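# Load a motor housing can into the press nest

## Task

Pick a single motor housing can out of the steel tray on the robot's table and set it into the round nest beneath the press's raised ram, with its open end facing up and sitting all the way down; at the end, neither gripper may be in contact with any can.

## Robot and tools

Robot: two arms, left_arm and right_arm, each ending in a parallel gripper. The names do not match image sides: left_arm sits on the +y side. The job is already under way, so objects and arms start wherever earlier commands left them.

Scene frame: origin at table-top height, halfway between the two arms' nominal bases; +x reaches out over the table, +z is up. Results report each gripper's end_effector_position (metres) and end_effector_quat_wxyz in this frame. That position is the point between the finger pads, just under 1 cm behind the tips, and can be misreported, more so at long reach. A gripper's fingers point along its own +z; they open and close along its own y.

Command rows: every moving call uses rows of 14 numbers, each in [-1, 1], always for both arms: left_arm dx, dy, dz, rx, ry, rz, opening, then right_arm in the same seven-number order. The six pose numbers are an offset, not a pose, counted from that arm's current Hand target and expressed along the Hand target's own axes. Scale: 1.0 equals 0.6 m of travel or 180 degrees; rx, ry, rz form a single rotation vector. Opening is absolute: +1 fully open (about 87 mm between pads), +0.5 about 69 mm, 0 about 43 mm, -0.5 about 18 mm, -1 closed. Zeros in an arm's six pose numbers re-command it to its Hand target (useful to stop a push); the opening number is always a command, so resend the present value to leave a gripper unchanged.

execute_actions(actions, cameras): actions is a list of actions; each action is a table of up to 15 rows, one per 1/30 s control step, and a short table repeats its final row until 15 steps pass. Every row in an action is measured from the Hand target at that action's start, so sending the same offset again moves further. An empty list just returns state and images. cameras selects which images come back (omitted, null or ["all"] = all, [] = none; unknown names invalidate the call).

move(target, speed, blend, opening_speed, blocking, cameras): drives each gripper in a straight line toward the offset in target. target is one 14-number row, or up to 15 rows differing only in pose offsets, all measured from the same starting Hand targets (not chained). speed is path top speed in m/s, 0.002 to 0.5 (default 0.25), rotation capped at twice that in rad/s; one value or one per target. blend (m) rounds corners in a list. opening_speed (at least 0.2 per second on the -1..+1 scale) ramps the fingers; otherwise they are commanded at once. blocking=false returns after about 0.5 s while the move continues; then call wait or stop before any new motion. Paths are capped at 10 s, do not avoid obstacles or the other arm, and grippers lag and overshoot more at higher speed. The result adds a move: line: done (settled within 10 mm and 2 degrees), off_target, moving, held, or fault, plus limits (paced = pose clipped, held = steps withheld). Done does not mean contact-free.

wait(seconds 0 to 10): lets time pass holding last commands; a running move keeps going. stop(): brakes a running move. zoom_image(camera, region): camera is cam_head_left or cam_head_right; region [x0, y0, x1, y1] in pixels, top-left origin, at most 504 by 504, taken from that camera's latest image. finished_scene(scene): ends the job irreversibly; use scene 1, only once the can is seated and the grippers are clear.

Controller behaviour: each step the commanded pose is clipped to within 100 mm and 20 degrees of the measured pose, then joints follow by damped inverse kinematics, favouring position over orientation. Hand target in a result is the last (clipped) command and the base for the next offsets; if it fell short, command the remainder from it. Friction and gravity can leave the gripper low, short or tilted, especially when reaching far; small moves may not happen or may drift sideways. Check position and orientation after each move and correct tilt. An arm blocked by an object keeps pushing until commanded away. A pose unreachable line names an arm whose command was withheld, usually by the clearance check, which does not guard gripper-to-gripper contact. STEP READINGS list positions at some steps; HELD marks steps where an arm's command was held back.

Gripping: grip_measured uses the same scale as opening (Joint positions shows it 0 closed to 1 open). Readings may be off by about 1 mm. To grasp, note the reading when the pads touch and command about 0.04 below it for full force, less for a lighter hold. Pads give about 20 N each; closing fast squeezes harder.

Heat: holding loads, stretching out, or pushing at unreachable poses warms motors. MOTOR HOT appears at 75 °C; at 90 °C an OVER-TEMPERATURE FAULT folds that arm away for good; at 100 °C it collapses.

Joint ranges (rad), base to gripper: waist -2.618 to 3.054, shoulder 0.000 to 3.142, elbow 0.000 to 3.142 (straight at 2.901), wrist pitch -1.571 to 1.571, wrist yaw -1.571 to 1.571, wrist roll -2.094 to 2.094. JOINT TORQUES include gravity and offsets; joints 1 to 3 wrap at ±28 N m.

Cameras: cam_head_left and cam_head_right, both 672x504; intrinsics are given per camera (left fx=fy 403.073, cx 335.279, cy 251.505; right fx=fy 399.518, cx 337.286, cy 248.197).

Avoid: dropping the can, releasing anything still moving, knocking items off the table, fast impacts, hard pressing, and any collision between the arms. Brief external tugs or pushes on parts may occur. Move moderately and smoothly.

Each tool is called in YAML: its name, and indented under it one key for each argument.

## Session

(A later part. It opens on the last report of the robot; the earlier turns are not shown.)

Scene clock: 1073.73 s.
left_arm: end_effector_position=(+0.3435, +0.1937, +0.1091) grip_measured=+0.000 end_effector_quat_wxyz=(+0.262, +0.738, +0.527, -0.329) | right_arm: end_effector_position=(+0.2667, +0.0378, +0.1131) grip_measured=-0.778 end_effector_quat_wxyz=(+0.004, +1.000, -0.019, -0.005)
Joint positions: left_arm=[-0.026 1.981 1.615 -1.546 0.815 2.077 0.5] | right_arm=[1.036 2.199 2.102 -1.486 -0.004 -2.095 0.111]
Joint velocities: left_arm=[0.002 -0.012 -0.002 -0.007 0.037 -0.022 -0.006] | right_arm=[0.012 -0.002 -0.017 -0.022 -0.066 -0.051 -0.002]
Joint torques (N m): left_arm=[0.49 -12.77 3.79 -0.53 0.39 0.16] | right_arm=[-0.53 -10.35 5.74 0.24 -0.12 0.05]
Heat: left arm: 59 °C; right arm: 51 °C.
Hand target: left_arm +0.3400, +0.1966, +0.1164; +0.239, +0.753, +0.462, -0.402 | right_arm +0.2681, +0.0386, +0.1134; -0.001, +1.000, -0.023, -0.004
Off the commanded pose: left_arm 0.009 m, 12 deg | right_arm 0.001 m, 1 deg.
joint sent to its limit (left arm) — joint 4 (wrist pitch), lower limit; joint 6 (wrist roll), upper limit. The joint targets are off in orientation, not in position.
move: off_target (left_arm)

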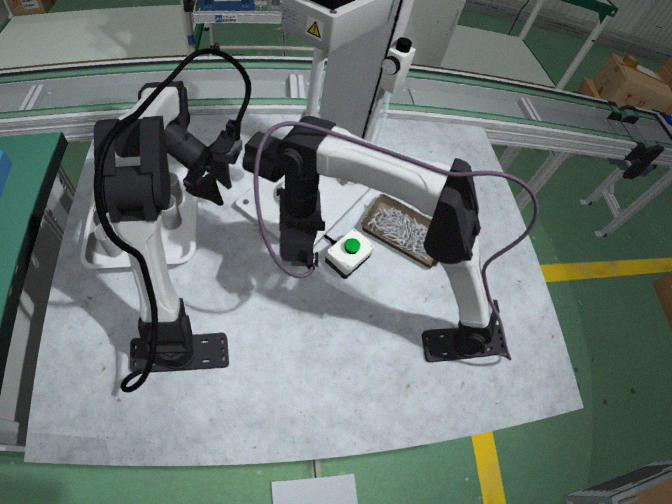

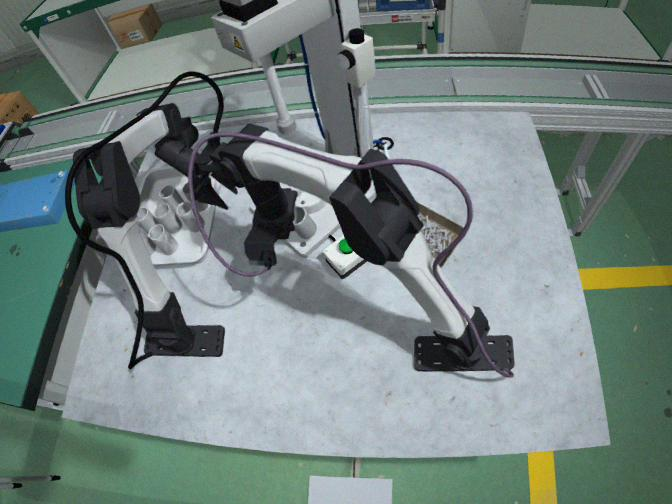

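move:
  target: [0, 0, 0, 0, 0, 0, 0, 0, 0, 0.02, 0, 0, 0, -1]
  speed: 0.03

zoom_image:
  camera: "cam_head_right"
  region: [260, 160, 360, 260]

Scene clock: 1077.20 s.
left_arm: end_effector_position=(+0.3435, +0.1937, +0.1091) grip_measured=+0.000 end_effector_quat_wxyz=(+0.262, +0.738, +0.527, -0.329) | right_arm: end_effector_position=(+0.2667, +0.0378, +0.0983) grip_measured=-0.778 end_effector_quat_wxyz=(+0.007, +1.000, -0.019, -0.007)
Joint positions: left_arm=[-0.026 1.981 1.615 -1.546 0.815 2.077 0.5] | right_arm=[1.036 2.199 2.044 -1.434 -0.004 -2.095 0.111]
Joint velocities: left_arm=[-0.022 0.002 -0.007 0.007 0.022 -0.037 0.004] | right_arm=[-0.002 0.007 -0.002 0.007 -0.022 -0.022 -0.01]
Joint torques (N m): left_arm=[0.35 -12.78 3.89 -0.54 0.4 0.18] | right_arm=[-0.54 -10.91 5.75 0.21 -0.12 0.05]
Heat: left arm: 59 °C; right arm: 51 °C.
Hand target: left_arm +0.3400, +0.1966, +0.1164; +0.239, +0.753, +0.462, -0.402 | right_arm +0.2682, +0.0387, +0.1014; -0.001, +1.000, -0.023, -0.004
Off the commanded pose: left_arm 0.009 m, 12 deg | right_arm 0.003 m, 1 deg.
joint sent to its limit (left arm) — joint 4 (wrist pitch), lower limit; joint 6 (wrist roll), upper limit. The joint targets are off in orientation, not in position.
move: off_target (left_arm)

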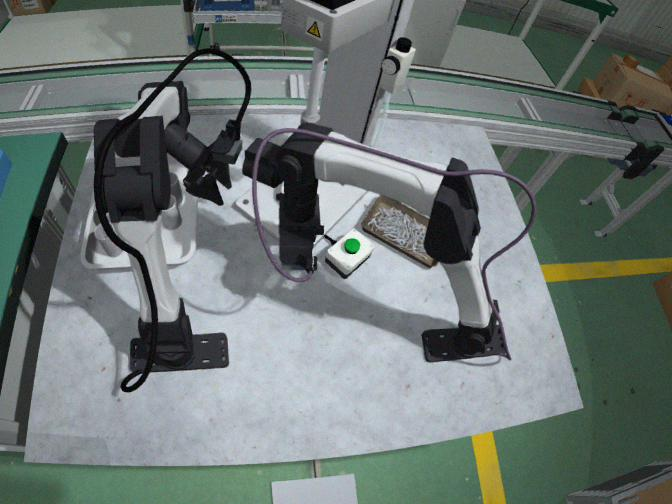

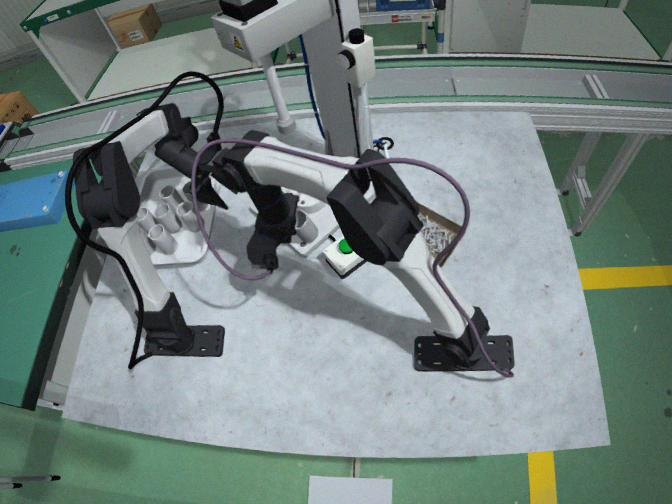

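Scaled by 5.040.

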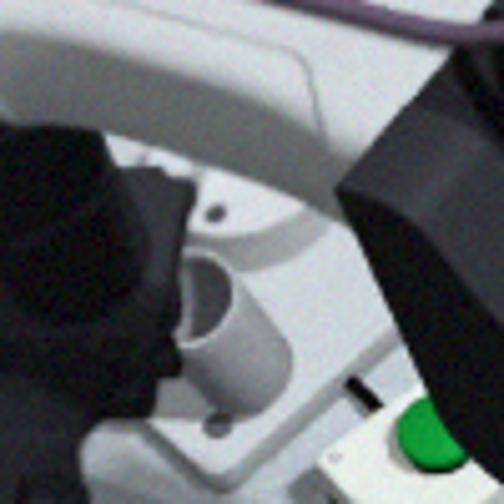

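move:
  target: [0,0,0,0,0,0,0, 0,0,0.013,0,0,0,-1]
  speed: 0.04

zoom_image:
  camera: "cam_head_right"
  region: [220, 120, 380, 280]

zoom_image:
  camera: "cam_head_left"
  region: [220, 120, 380, 280]

Scene clock: 1093.17 s.
left_arm: end_effector_position=(+0.3435, +0.1937, +0.1091) grip_measured=+0.000 end_effector_quat_wxyz=(+0.262, +0.738, +0.527, -0.329) | right_arm: end_effector_position=(+0.2666, +0.0377, +0.0894) grip_measured=-0.778 end_effector_quat_wxyz=(+0.008, +1.000, -0.019, -0.008)
Joint positions: left_arm=[-0.026 1.981 1.615 -1.546 0.815 2.077 0.5] | right_arm=[1.036 2.199 2.009 -1.402 -0.004 -2.095 0.111]
Joint velocities: left_arm=[-0.017 0.002 0.007 0.037 0.007 -0.051 -0.004] | right_arm=[0.002 -0.007 -0.002 0.007 0.022 0.007 -0.002]
Joint torques (N m): left_arm=[0.34 -12.67 3.92 -0.55 0.43 0.16] | right_arm=[-0.55 -11.11 5.76 0.22 -0.12 0.05]
Heat: left arm: 59 °C; right arm: 52 °C.
Hand target: left_arm +0.3400, +0.1966, +0.1164; +0.239, +0.753, +0.462, -0.402 | right_arm +0.2682, +0.0387, +0.0936; -0.001, +1.000, -0.023, -0.004
Off the commanded pose: left_arm 0.009 m, 12 deg | right_arm 0.005 m, 1 deg.
joint sent to its limit (left arm) — joint 4 (wrist pitch), lower limit; joint 6 (wrist roll), upper limit. The joint targets are off in orientation, not in position.
move: off_target (left_arm)

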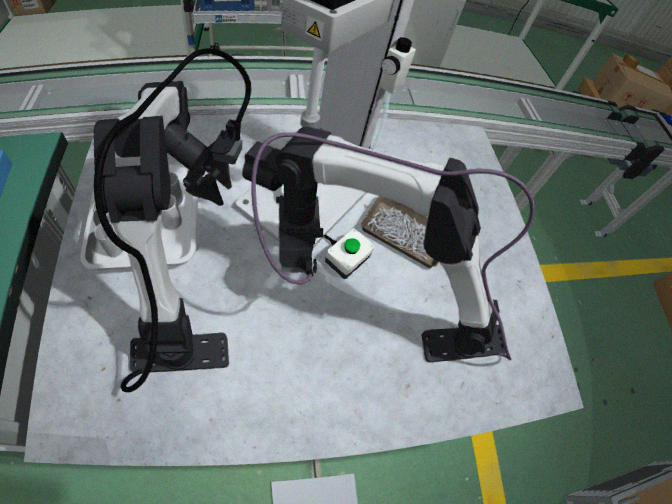

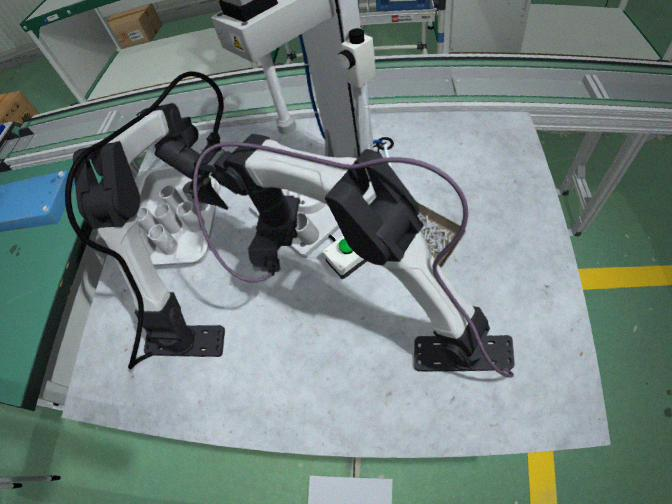

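Scaled by 3.150.

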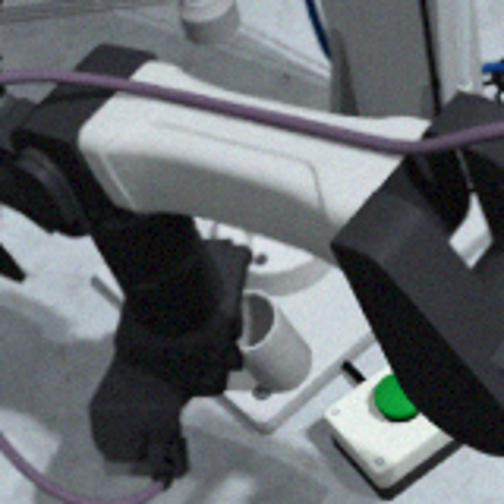

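Scaled by 3.150.

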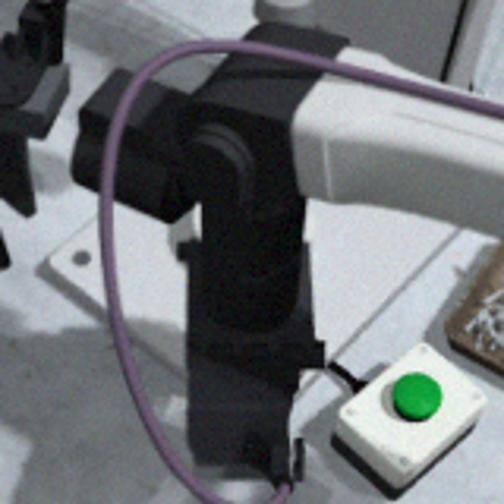

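move:
  target: [0,0,0,0,0,0,0, 0,0,0.013,0,0,0,-1]
  speed: 0.04
  cameras: []

move:
  target: [0,0,0,0,0,0,0, 0,0,0.01,0,0,0,-1]
  speed: 0.04

zoom_image:
  camera: "cam_head_right"
  region: [220, 120, 380, 280]

Scene clock: 1097.43 s.
left_arm: end_effector_position=(+0.3435, +0.1937, +0.1091) grip_measured=+0.000 end_effector_quat_wxyz=(+0.262, +0.738, +0.527, -0.329) | right_arm: end_effector_position=(+0.2672, +0.0387, +0.0878) grip_measured=-0.779 end_effector_quat_wxyz=(+0.006, +1.000, -0.019, -0.006)
Joint positions: left_arm=[-0.026 1.981 1.615 -1.546 0.815 2.077 0.5] | right_arm=[1.036 2.197 1.999 -1.388 -0.004 -2.095 0.11]
Joint velocities: left_arm=[-0.022 0.012 0.007 0.022 0.007 -0.022 -0.006] | right_arm=[0.007 -0.007 0.002 -0.095 0.007 -0.037 -0.006]
Joint torques (N m): left_arm=[0.43 -12.79 3.97 -0.53 0.41 0.16] | right_arm=[-0.55 -10.97 4.03 0.41 -0.12 0.05]
Heat: left arm: 59 °C; right arm: 53 °C.
Hand target: left_arm +0.3400, +0.1966, +0.1164; +0.239, +0.753, +0.462, -0.402 | right_arm +0.2683, +0.0387, +0.0857; -0.001, +1.000, -0.023, -0.005
Off the commanded pose: left_arm 0.009 m, 12 deg | right_arm 0.002 m, 1 deg.
joint sent to its limit (left arm) — joint 4 (wrist pitch), lower limit; joint 6 (wrist roll), upper limit. The joint targets are off in orientation, not in position.
move: off_target (left_arm)
No camera images: "cameras" was empty.

Scene clock: 1098.13 s.
left_arm: end_effector_position=(+0.3435, +0.1937, +0.1091) grip_measured=+0.000 end_effector_quat_wxyz=(+0.262, +0.738, +0.527, -0.329) | right_arm: end_effector_position=(+0.2672, +0.0387, +0.0876) grip_measured=-0.780 end_effector_quat_wxyz=(+0.002, +1.000, -0.019, -0.003)
Joint positions: left_arm=[-0.026 1.981 1.615 -1.546 0.815 2.077 0.5] | right_arm=[1.036 2.186 1.978 -1.37 -0.004 -2.095 0.11]
Joint velocities: left_arm=[0.007 -0.012 -0.007 -0.022 -0.051 -0.037 0.006] | right_arm=[-0.002 -0.002 0.007 -0.007 -0.051 0.066 -0.01]
Joint torques (N m): left_arm=[0.4 -12.68 3.96 -0.55 0.41 0.15] | right_arm=[-0.55 -9.99 3.73 0.49 -0.12 0.04]
Heat: left arm: 59 °C; right arm: 53 °C.
Hand target: left_arm +0.3400, +0.1966, +0.1164; +0.239, +0.753, +0.462, -0.402 | right_arm +0.2684, +0.0387, +0.0797; -0.001, +1.000, -0.023, -0.004
Off the commanded pose: left_arm 0.009 m, 12 deg | right_arm 0.008 m, 1 deg.
joint sent to its limit (left arm) — joint 4 (wrist pitch), lower limit; joint 6 (wrist roll), upper limit. The joint targets are off in orientation, not in position.
move: off_target (left_arm)

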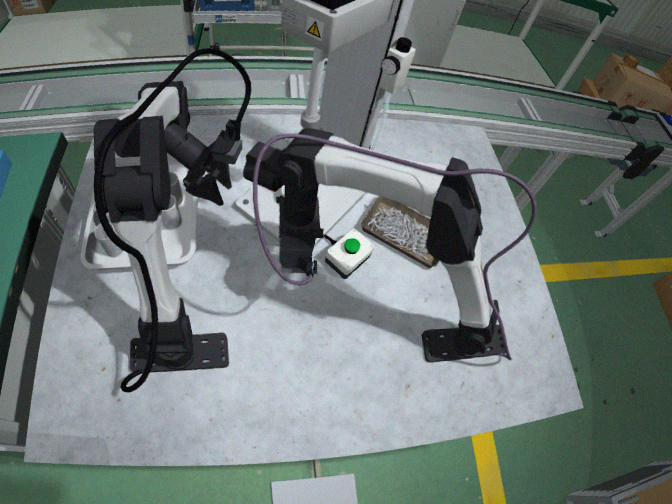

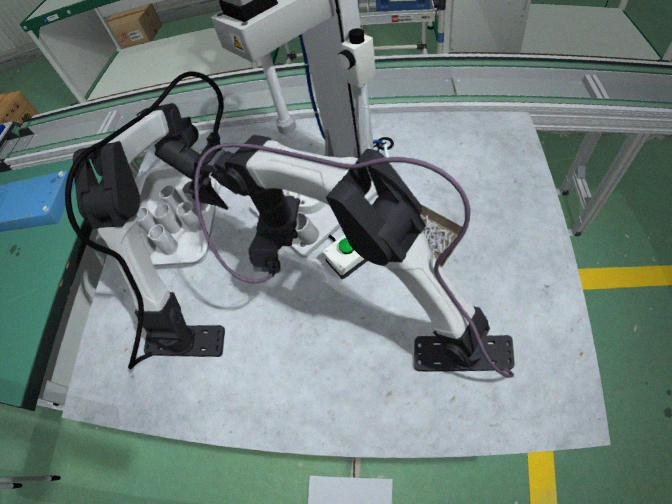

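Scaled by 3.150.

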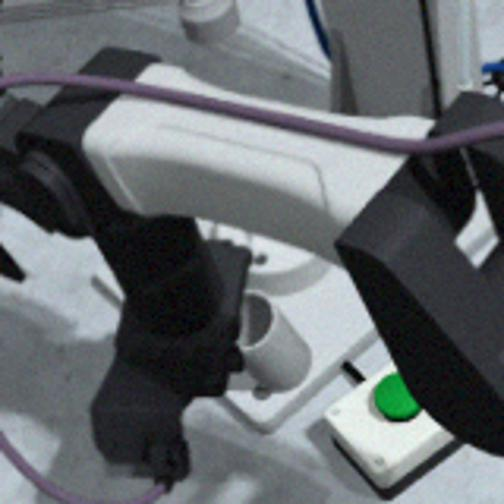

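move:
  target: [0,0,0,0,0,0,0, 0,0,-0.008,0,0,0,-0.5]
  opening_speed: 0.2
  speed: 0.02

zoom_image:
  camera: "cam_head_right"
  region: [220, 120, 380, 280]

Scene clock: 1102.90 s.
left_arm: end_effector_position=(+0.3435, +0.1937, +0.1091) grip_measured=+0.000 end_effector_quat_wxyz=(+0.262, +0.738, +0.527, -0.329) | right_arm: end_effector_position=(+0.2679, +0.0400, +0.0879) grip_measured=-0.500 end_effector_quat_wxyz=(-0.001, +1.000, -0.019, -0.002)
Joint positions: left_arm=[-0.026 1.981 1.615 -1.546 0.815 2.077 0.5] | right_arm=[1.036 2.185 1.978 -1.364 -0.005 -2.095 0.25]
Joint velocities: left_arm=[0.012 -0.017 -0.022 -0.007 -0.007 -0.022 0.006] | right_arm=[0.002 -0.022 -0.017 -0.022 0.007 0.007 0.001]
Joint torques (N m): left_arm=[0.44 -12.79 3.95 -0.54 0.38 0.14] | right_arm=[-0.55 -10.04 5.2 0.24 -0.12 0.05]
Heat: left arm: 59 °C; right arm: 53 °C.
Hand target: left_arm +0.3400, +0.1966, +0.1164; +0.239, +0.753, +0.462, -0.402 | right_arm +0.2683, +0.0388, +0.0846; -0.001, +1.000, -0.023, -0.004
Off the commanded pose: left_arm 0.009 m, 12 deg | right_arm 0.004 m, 1 deg.
joint sent to its limit (left arm) — joint 4 (wrist pitch), lower limit; joint 6 (wrist roll), upper limit. The joint targets are off in orientation, not in position.
move: off_target (left_arm)

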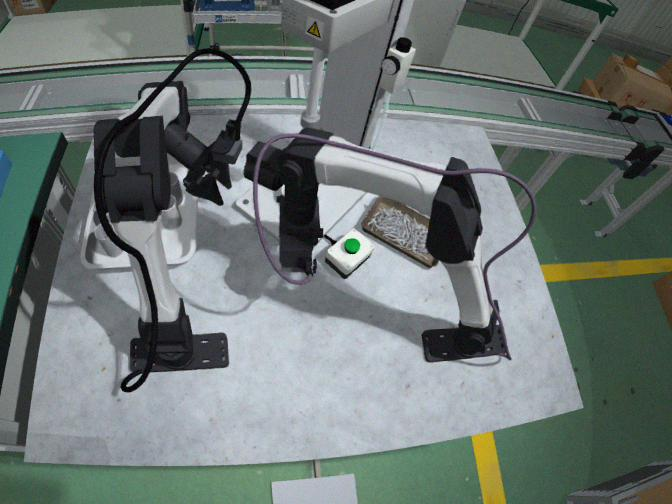

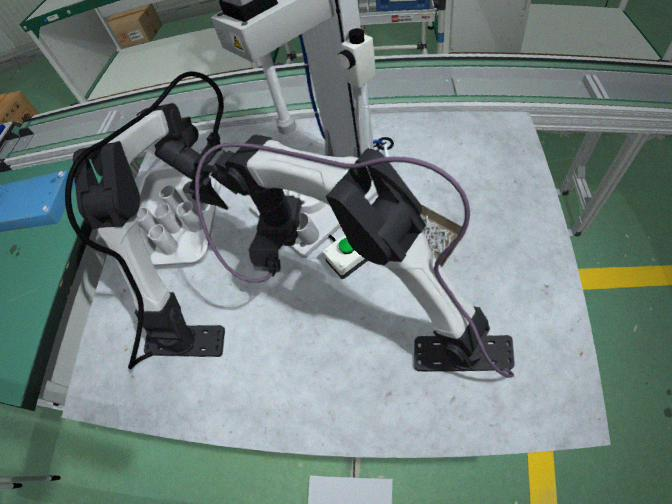

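Scaled by 3.150.

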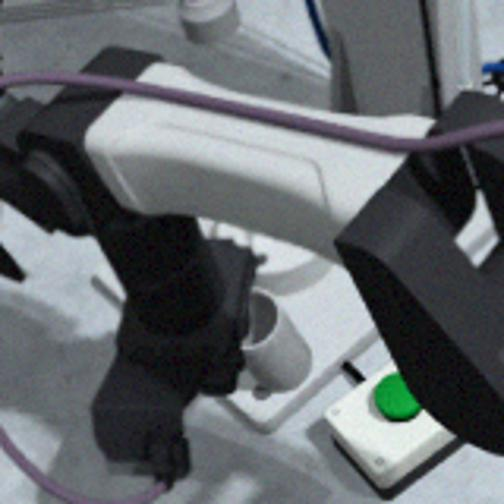

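move:
  target: [0,0,0,0,0,0,0, 0,0,-0.2,0,0,0,-0.5]
  speed: 0.06

zoom_image:
  camera: "cam_head_right"
  region: [220, 120, 380, 280]

zoom_image:
  camera: "cam_head_left"
  region: [220, 120, 380, 280]

Scene clock: 1107.40 s.
left_arm: end_effector_position=(+0.3435, +0.1937, +0.1091) grip_measured=+0.000 end_effector_quat_wxyz=(+0.262, +0.738, +0.527, -0.329) | right_arm: end_effector_position=(+0.2674, +0.0392, +0.1769) grip_measured=-0.500 end_effector_quat_wxyz=(-0.046, +0.998, -0.019, +0.025)
Joint positions: left_arm=[-0.026 1.981 1.615 -1.546 0.815 2.077 0.5] | right_arm=[1.036 2.13 2.237 -1.573 -0.005 -2.095 0.25]
Joint velocities: left_arm=[-0.022 0.002 -0.002 0.022 -0.051 -0.037 -0.011] | right_arm=[0.017 -0.007 0.012 -0.022 -0.007 0.037 -0.01]
Joint torques (N m): left_arm=[0.47 -12.78 3.96 -0.55 0.42 0.17] | right_arm=[0.09 -13.23 8.01 0.28 0.04 -0.01]
Heat: left arm: 59 °C; right arm: 53 °C.
Hand target: left_arm +0.3400, +0.1966, +0.1164; +0.239, +0.753, +0.462, -0.402 | right_arm +0.2676, +0.0387, +0.2044; +0.000, +1.000, -0.022, -0.004
Off the commanded pose: left_arm 0.009 m, 12 deg | right_arm 0.028 m, 6 deg.
joint sent to its limit (left arm) — joint 4 (wrist pitch), lower limit; joint 6 (wrist roll), upper limit. The joint targets are off in orientation, not in position.
joint sent to its limit (right arm) — joint 4 (wrist pitch), lower limit. The joint targets are off in orientation, not in position.
move: off_target (left_arm, right_arm)

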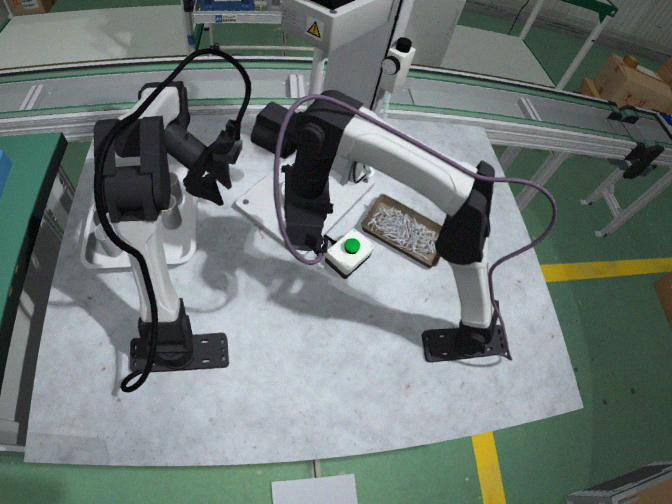

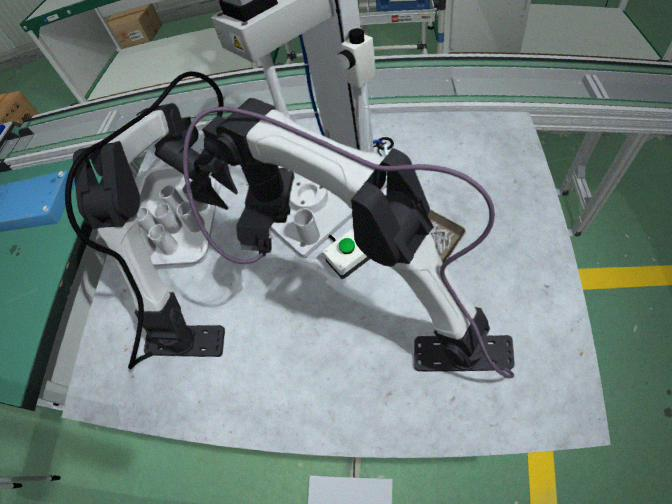

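Scaled by 3.150.

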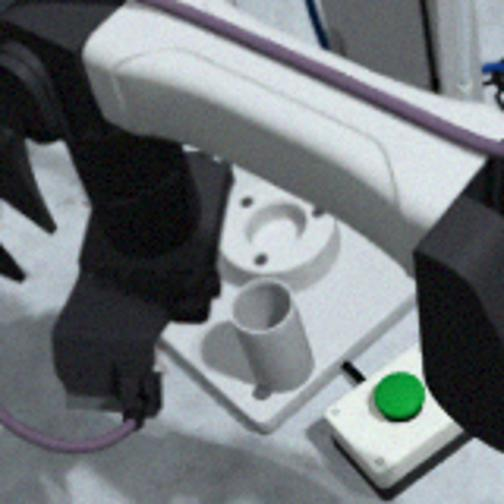

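Scaled by 3.150.

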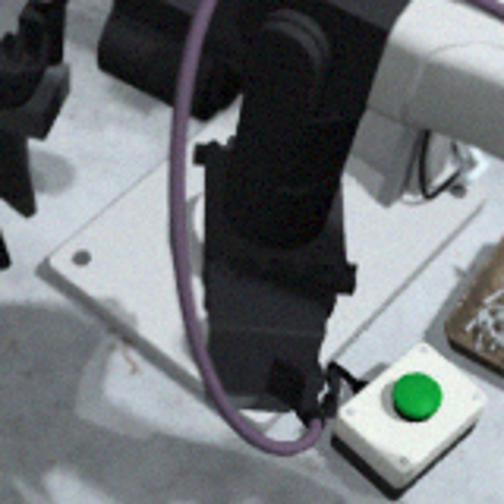

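move:
  target: [0,0,0,0,0,0,0, -0.13,0.215,-0.043,0.385,-0.2017,0.601,0.6]
  speed: 0.2

Scene clock: 1123.50 s.
left_arm: end_effector_position=(+0.3435, +0.1937, +0.1091) grip_measured=+0.000 end_effector_quat_wxyz=(+0.262, +0.738, +0.527, -0.329) | right_arm: end_effector_position=(+0.1829, -0.0864, +0.2301) grip_measured=+0.600 end_effector_quat_wxyz=(+0.475, -0.387, +0.754, +0.236)
Joint positions: left_arm=[-0.026 1.981 1.615 -1.546 0.815 2.077 0.5] | right_arm=[0.907 0.845 0.868 -0.476 -0.05 -0.039 0.8]
Joint velocities: left_arm=[-0.002 -0.012 0.002 0.007 0.022 0.051 -0.006] | right_arm=[0.007 0.002 -0.027 -0.066 -0.11 0.037 0.005]
Joint torques (N m): left_arm=[0.42 -12.77 3.99 -0.56 0.39 0.17] | right_arm=[0.53 -1.85 6.61 1.97 0.13 0.08]
Heat: left arm: 60 °C; right arm: 52 °C.
Hand target: left_arm +0.3400, +0.1966, +0.1164; +0.239, +0.753, +0.462, -0.402 | right_arm +0.1829, -0.0858, +0.2319; +0.482, -0.383, +0.751, +0.237
Off the commanded pose: left_arm 0.009 m, 12 deg | right_arm 0.001 m, 1 deg.
joint sent to its limit (left arm) — joint 4 (wrist pitch), lower limit; joint 6 (wrist roll), upper limit. The joint targets are off in orientation, not in position.
move: off_target (left_arm)

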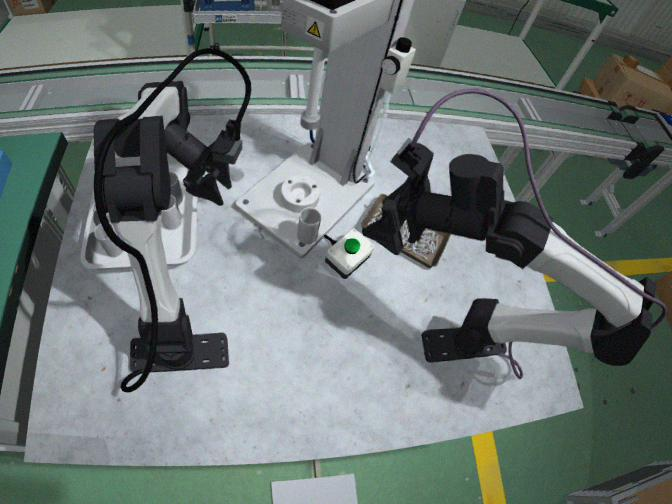

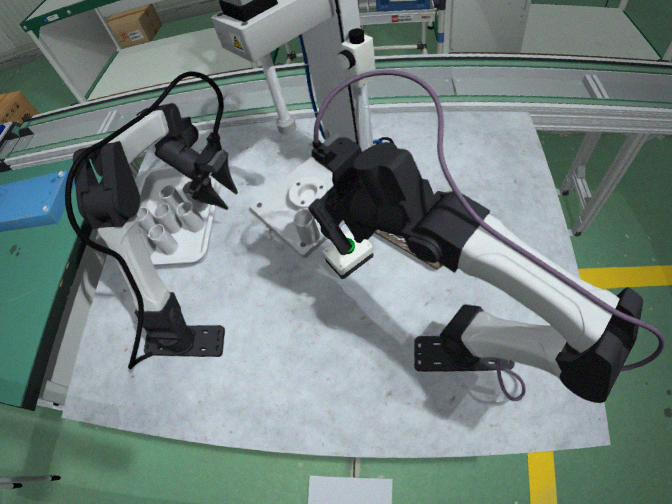

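zoom_image:
  camera: "cam_head_left"
  region: [220, 120, 400, 300]

zoom_image:
  camera: "cam_head_right"
  region: [220, 120, 400, 300]

Scaled by 2.800.

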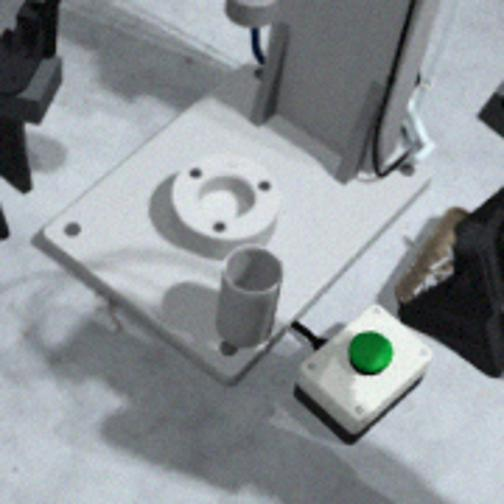

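Scaled by 2.800.

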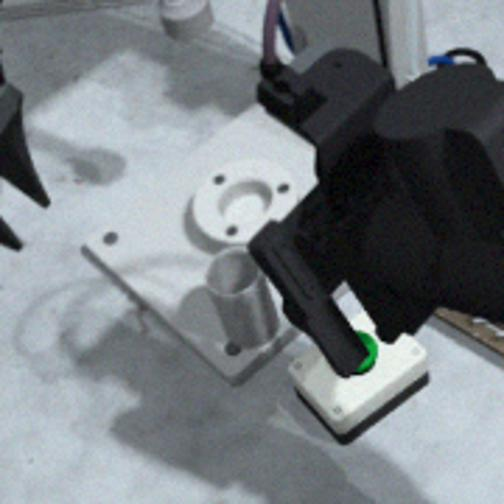

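move:
  target: [0,0,0,0,0,0,0, 0.1274,-0.0087,0.0896,0,0,0,0.6]
  speed: 0.12

zoom_image:
  camera: "cam_head_left"
  region: [220, 120, 400, 300]

zoom_image:
  camera: "cam_head_right"
  region: [220, 120, 400, 300]

Scene clock: 1134.07 s.
left_arm: end_effector_position=(+0.3435, +0.1937, +0.1091) grip_measured=+0.000 end_effector_quat_wxyz=(+0.262, +0.738, +0.527, -0.329) | right_arm: end_effector_position=(+0.1969, -0.0769, +0.1421) grip_measured=+0.600 end_effector_quat_wxyz=(+0.483, -0.380, +0.753, +0.235)
Joint positions: left_arm=[-0.026 1.981 1.615 -1.546 0.815 2.077 0.5] | right_arm=[0.89 0.881 0.515 -0.071 -0.052 -0.039 0.8]
Joint velocities: left_arm=[0.002 0.007 0.007 -0.051 0.037 -0.007 0.009] | right_arm=[0.007 -0.012 0.017 0.081 -0.007 -0.095 -0.011]
Joint torques (N m): left_arm=[0.43 -12.77 3.9 -0.55 0.41 0.16] | right_arm=[-0.96 -0.59 7.09 1.97 -0.15 -0.08]
Heat: left arm: 60 °C; right arm: 49 °C.
Hand target: left_arm +0.3400, +0.1966, +0.1164; +0.239, +0.753, +0.462, -0.402 | right_arm +0.1985, -0.0759, +0.1400; +0.482, -0.383, +0.752, +0.237
Off the commanded pose: left_arm 0.009 m, 12 deg | right_arm 0.002 m, 0 deg.
joint sent to its limit (left arm) — joint 4 (wrist pitch), lower limit; joint 6 (wrist roll), upper limit. The joint targets are off in orientation, not in position.
move: off_target (left_arm)

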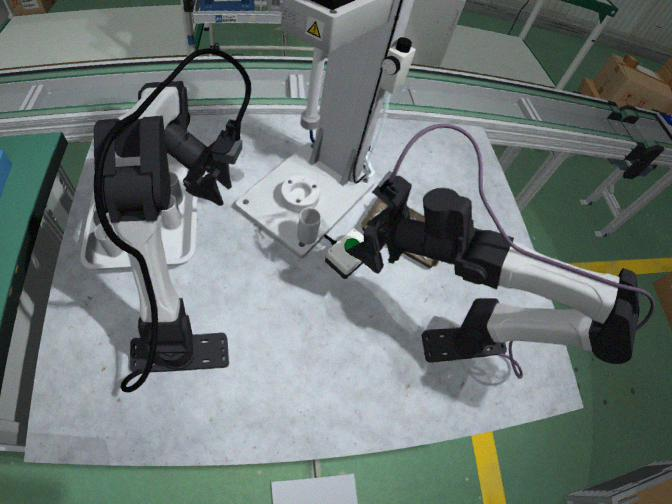

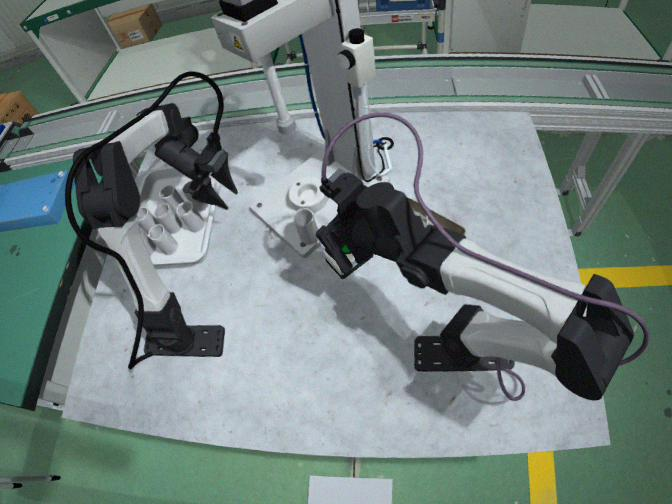

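Scaled by 2.800.

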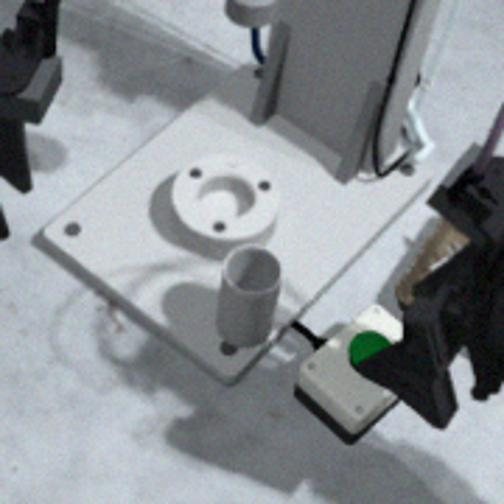

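Scaled by 2.800.

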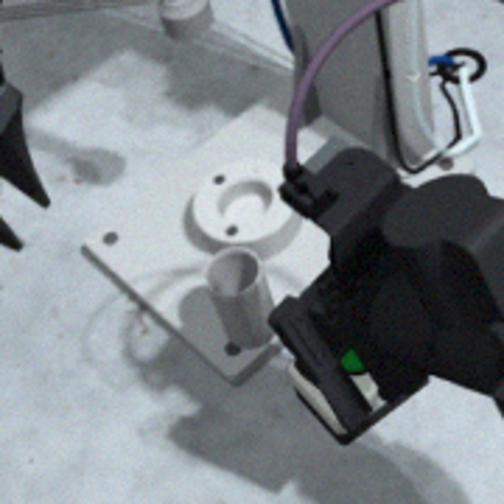

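move:
  target: [0,0,0,0,0,0,0, 0.0173,0.0,0.085,0,0,0,0.6]
  speed: 0.1

zoom_image:
  camera: "cam_head_left"
  region: [220, 140, 380, 300]

zoom_image:
  camera: "cam_head_right"
  region: [220, 140, 380, 300]

Scene clock: 1139.30 s.
left_arm: end_effector_position=(+0.3435, +0.1937, +0.1091) grip_measured=+0.000 end_effector_quat_wxyz=(+0.262, +0.738, +0.527, -0.329) | right_arm: end_effector_position=(+0.2247, -0.0443, +0.1112) grip_measured=+0.600 end_effector_quat_wxyz=(+0.483, -0.380, +0.753, +0.235)
Joint positions: left_arm=[-0.026 1.981 1.615 -1.546 0.815 2.077 0.5] | right_arm=[0.89 1.157 0.506 0.215 -0.053 -0.039 0.8]
Joint velocities: left_arm=[0.012 0.007 -0.022 0.066 -0.007 0.022 -0.004] | right_arm=[-0.007 0.007 -0.002 -0.051 0.007 -0.022 -0.005]
Joint torques (N m): left_arm=[0.34 -12.72 3.9 -0.55 0.43 0.16] | right_arm=[-0.02 -2.04 6.84 1.98 -0.06 -0.03]
Heat: left arm: 60 °C; right arm: 49 °C.
Hand target: left_arm +0.3400, +0.1966, +0.1164; +0.239, +0.753, +0.462, -0.402 | right_arm +0.2247, -0.0423, +0.1090; +0.483, -0.383, +0.751, +0.237
Off the commanded pose: left_arm 0.009 m, 12 deg | right_arm 0.003 m, 0 deg.
joint sent to its limit (left arm) — joint 4 (wrist pitch), lower limit; joint 6 (wrist roll), upper limit. The joint targets are off in orientation, not in position.
move: off_target (left_arm)

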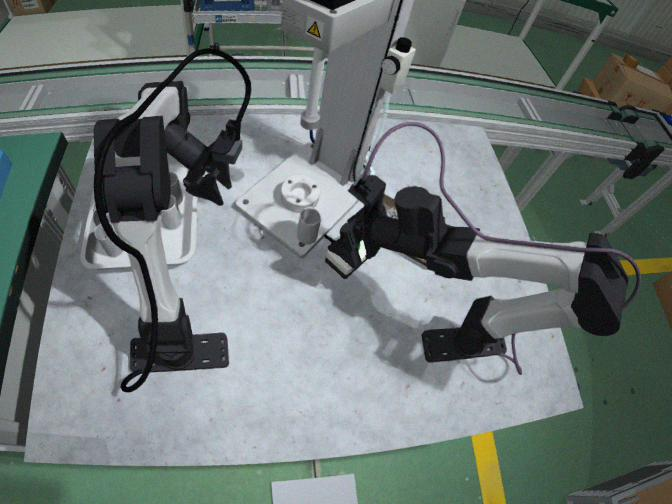

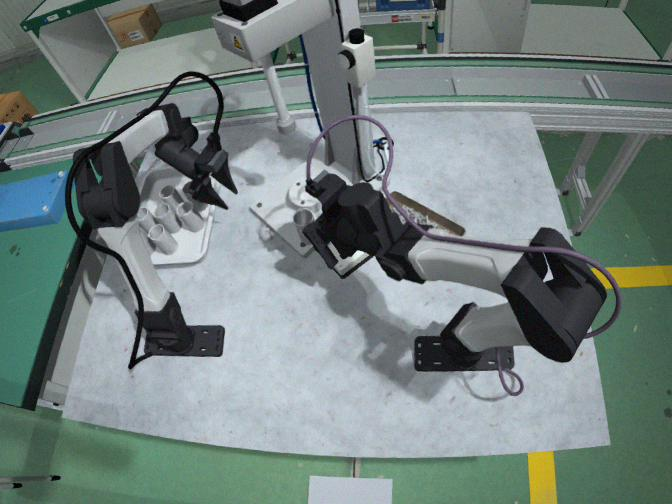

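Scaled by 3.150.

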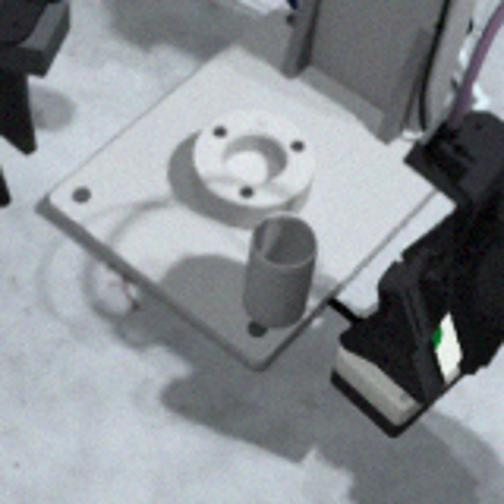

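Scaled by 3.150.

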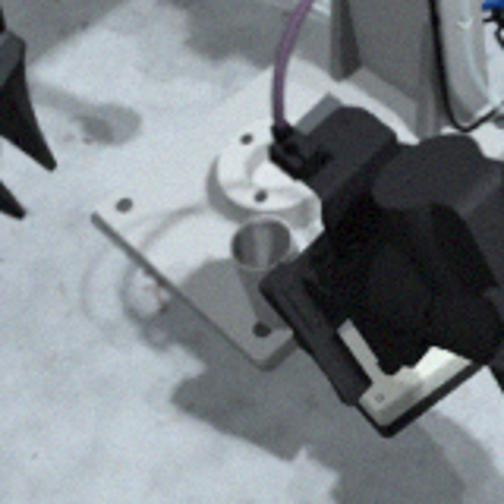

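zoom_image:
  camera: "cam_head_left"
  region: [290, 180, 390, 280]

zoom_image:
  camera: "cam_head_right"
  region: [280, 180, 380, 280]

Scaled by 5.040.

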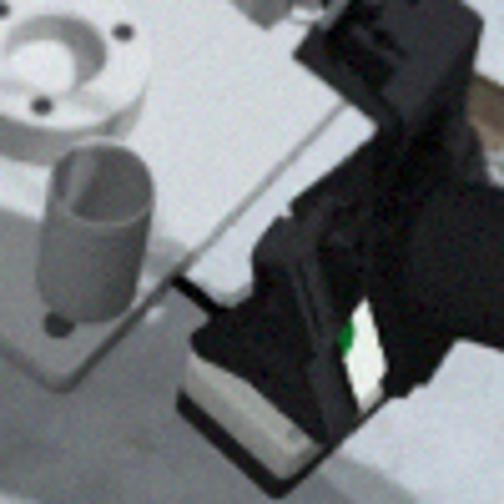

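Scaled by 5.040.

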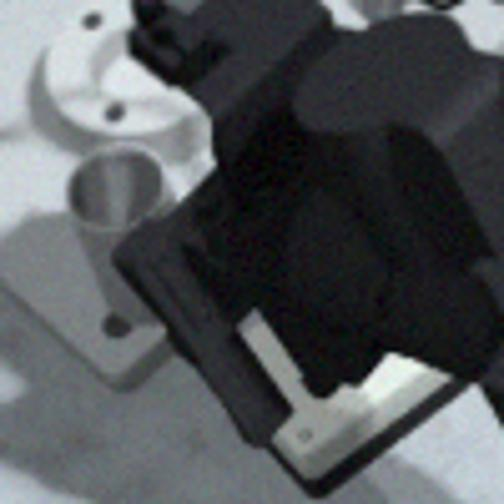

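move:
  target: [0,0,0,0,0,0,0, 0,0.0,0.04,0,0,0,0.6]
  speed: 0.08

zoom_image:
  camera: "cam_head_left"
  region: [270, 170, 370, 270]

zoom_image:
  camera: "cam_head_right"
  region: [270, 170, 370, 270]

Scene clock: 1150.40 s.
left_arm: end_effector_position=(+0.3435, +0.1937, +0.1091) grip_measured=+0.000 end_effector_quat_wxyz=(+0.262, +0.738, +0.527, -0.329) | right_arm: end_effector_position=(+0.2326, -0.0350, +0.0873) grip_measured=+0.600 end_effector_quat_wxyz=(+0.470, -0.384, +0.761, +0.230)
Joint positions: left_arm=[-0.026 1.981 1.615 -1.546 0.815 2.077 0.5] | right_arm=[0.89 1.285 0.506 0.31 -0.053 -0.039 0.8]
Joint velocities: left_arm=[0.002 -0.012 -0.012 0.007 -0.051 -0.022 -0.001] | right_arm=[-0.017 -0.007 -0.002 -0.037 -0.066 -0.007 -0.011]
Joint torques (N m): left_arm=[0.42 -12.74 3.82 -0.55 0.38 0.15] | right_arm=[0.38 -2.65 9.25 1.95 -0.02 0]
Heat: left arm: 60 °C; right arm: 49 °C.
Hand target: left_arm +0.3400, +0.1966, +0.1164; +0.239, +0.753, +0.462, -0.402 | right_arm +0.2381, -0.0249, +0.0986; +0.483, -0.383, +0.751, +0.237
Off the commanded pose: left_arm 0.009 m, 12 deg | right_arm 0.016 m, 2 deg.
joint sent to its limit (left arm) — joint 4 (wrist pitch), lower limit; joint 6 (wrist roll), upper limit. The joint targets are off in orientation, not in position.
move: off_target (left_arm, right_arm)

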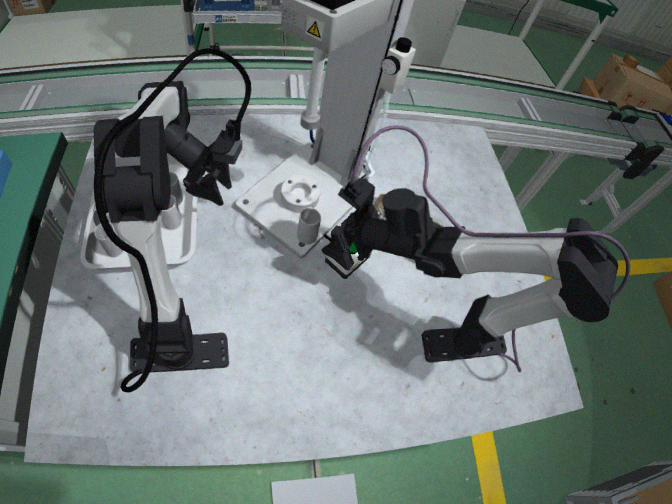

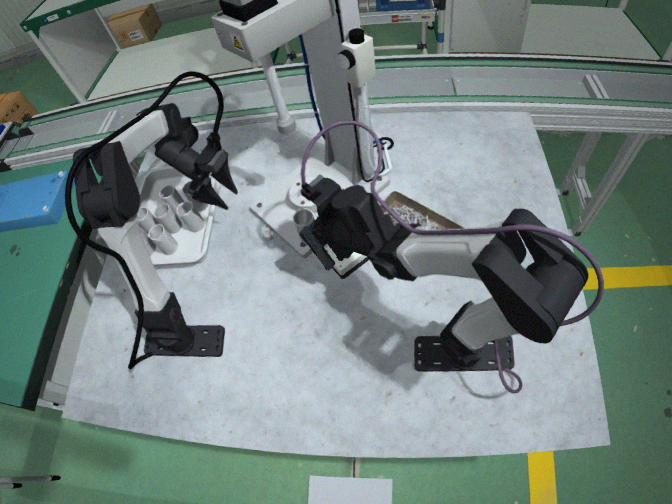

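Scaled by 5.040.

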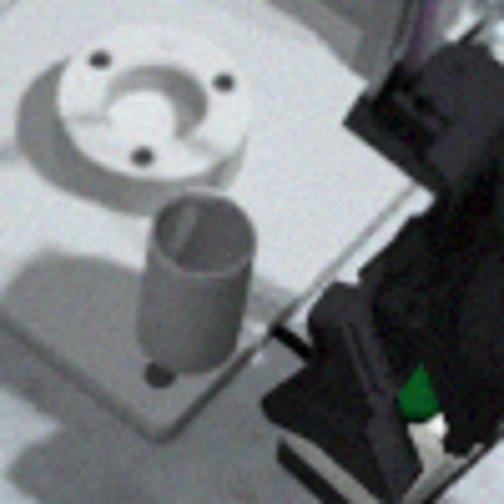

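Scaled by 5.040.

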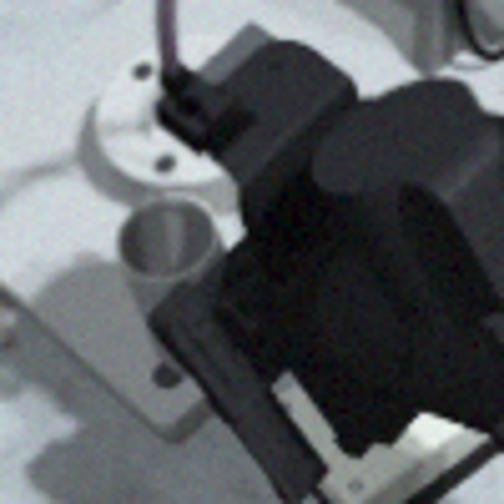

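move:
  target: [0,0,0,0,0,0,0, -0.01,0.0,0.0,0,0,0,0.6]
  speed: 0.08
  cameras: []

Scene clock: 1153.80 s.
left_arm: end_effector_position=(+0.3435, +0.1937, +0.1091) grip_measured=+0.000 end_effector_quat_wxyz=(+0.262, +0.738, +0.527, -0.329) | right_arm: end_effector_position=(+0.2366, -0.0304, +0.0969) grip_measured=+0.600 end_effector_quat_wxyz=(+0.478, -0.382, +0.756, +0.233)
Joint positions: left_arm=[-0.026 1.981 1.615 -1.546 0.815 2.077 0.5] | right_arm=[0.89 1.285 0.53 0.307 -0.053 -0.039 0.8]
Joint velocities: left_arm=[-0.027 -0.007 -0.007 -0.007 -0.007 -0.037 0.011] | right_arm=[-0.007 -0.022 0.002 -0.066 -0.007 -0.066 -0.008]
Joint torques (N m): left_arm=[0.46 -12.79 3.96 -0.55 0.41 0.14] | right_arm=[0.46 -2.71 9.25 1.78 -0.01 0]
Heat: left arm: 60 °C; right arm: 50 °C.
Hand target: left_arm +0.3400, +0.1966, +0.1164; +0.239, +0.753, +0.462, -0.402 | right_arm +0.2395, -0.0230, +0.1040; +0.483, -0.383, +0.751, +0.237
Off the commanded pose: left_arm 0.009 m, 12 deg | right_arm 0.011 m, 1 deg.
joint sent to its limit (left arm) — joint 4 (wrist pitch), lower limit; joint 6 (wrist roll), upper limit. The joint targets are off in orientation, not in position.
move: off_target (left_arm, right_arm)
No camera images: "cameras" was empty.

wait:
  seconds: 0.2

zoom_image:
  camera: "cam_head_left"
  region: [290, 190, 370, 270]

zoom_image:
  camera: "cam_head_right"
  region: [280, 190, 360, 270]

Scene clock: 1156.67 s.
left_arm: end_effector_position=(+0.3435, +0.1937, +0.1091) grip_measured=+0.000 end_effector_quat_wxyz=(+0.262, +0.738, +0.527, -0.329) | right_arm: end_effector_position=(+0.2366, -0.0305, +0.0967) grip_measured=+0.600 end_effector_quat_wxyz=(+0.478, -0.382, +0.756, +0.233)
Joint positions: left_arm=[-0.026 1.981 1.615 -1.546 0.815 2.077 0.5] | right_arm=[0.89 1.285 0.53 0.306 -0.053 -0.039 0.8]
Joint velocities: left_arm=[0.007 0.002 -0.017 0.066 0.007 0.007 0.004] | right_arm=[-0.007 0.002 -0.017 0.022 -0.037 -0.037 0.005]
Joint torques (N m): left_arm=[0.38 -12.74 3.93 -0.52 0.4 0.19] | right_arm=[0.44 -2.73 9.25 1.77 -0.01 0]
Heat: left arm: 60 °C; right arm: 50 °C.
Hand target: left_arm +0.3400, +0.1966, +0.1164; +0.239, +0.753, +0.462, -0.402 | right_arm +0.2395, -0.0230, +0.1040; +0.483, -0.383, +0.751, +0.237
Tool commands: left_gripper/opening=+0.0 right_gripper/opening=+0.6
Off the commanded pose: left_arm 0.009 m, 12 deg | right_arm 0.011 m, 1 deg.
wait: 0.20 s; at rest from the start

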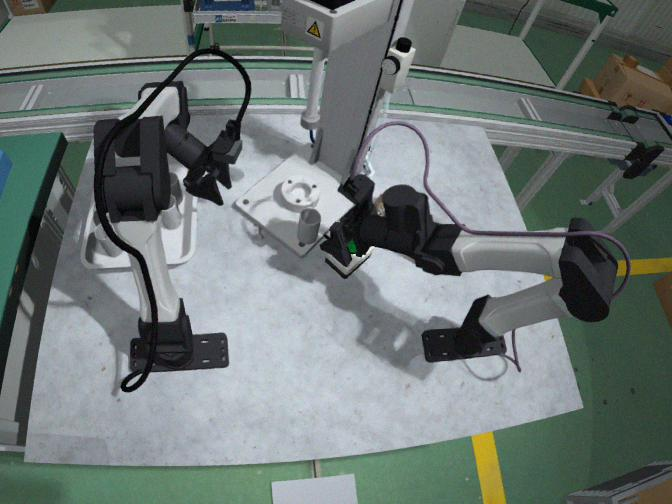

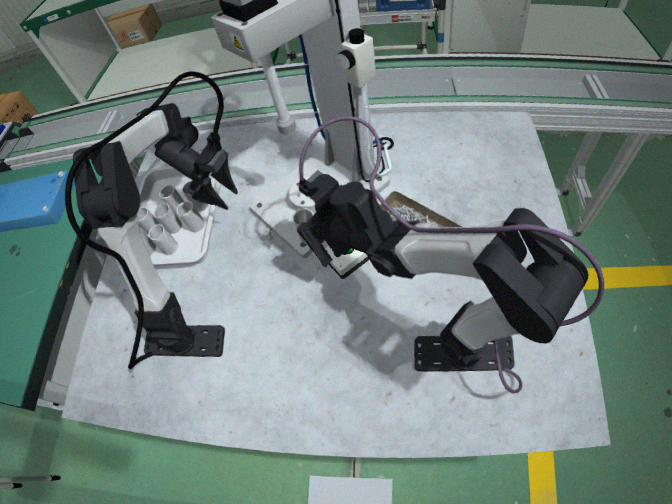

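Scaled by 6.300.

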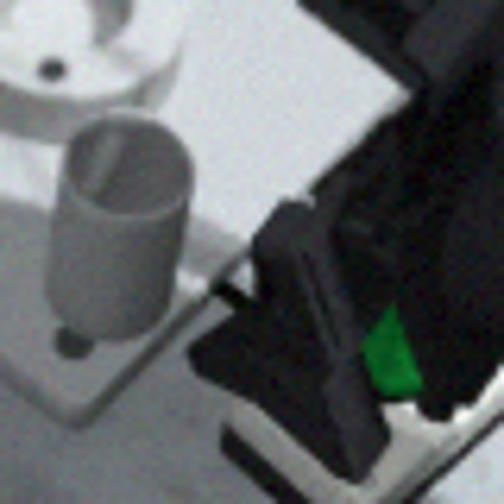

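Scaled by 6.300.

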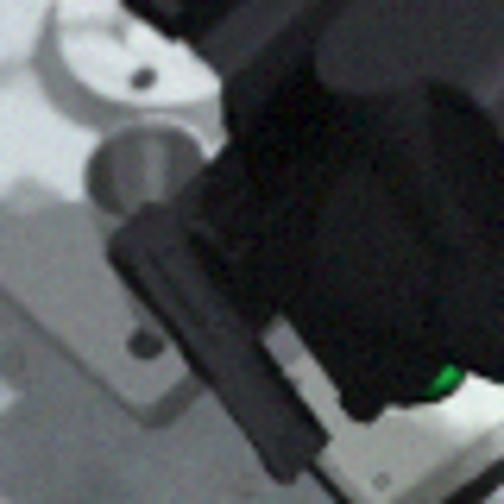

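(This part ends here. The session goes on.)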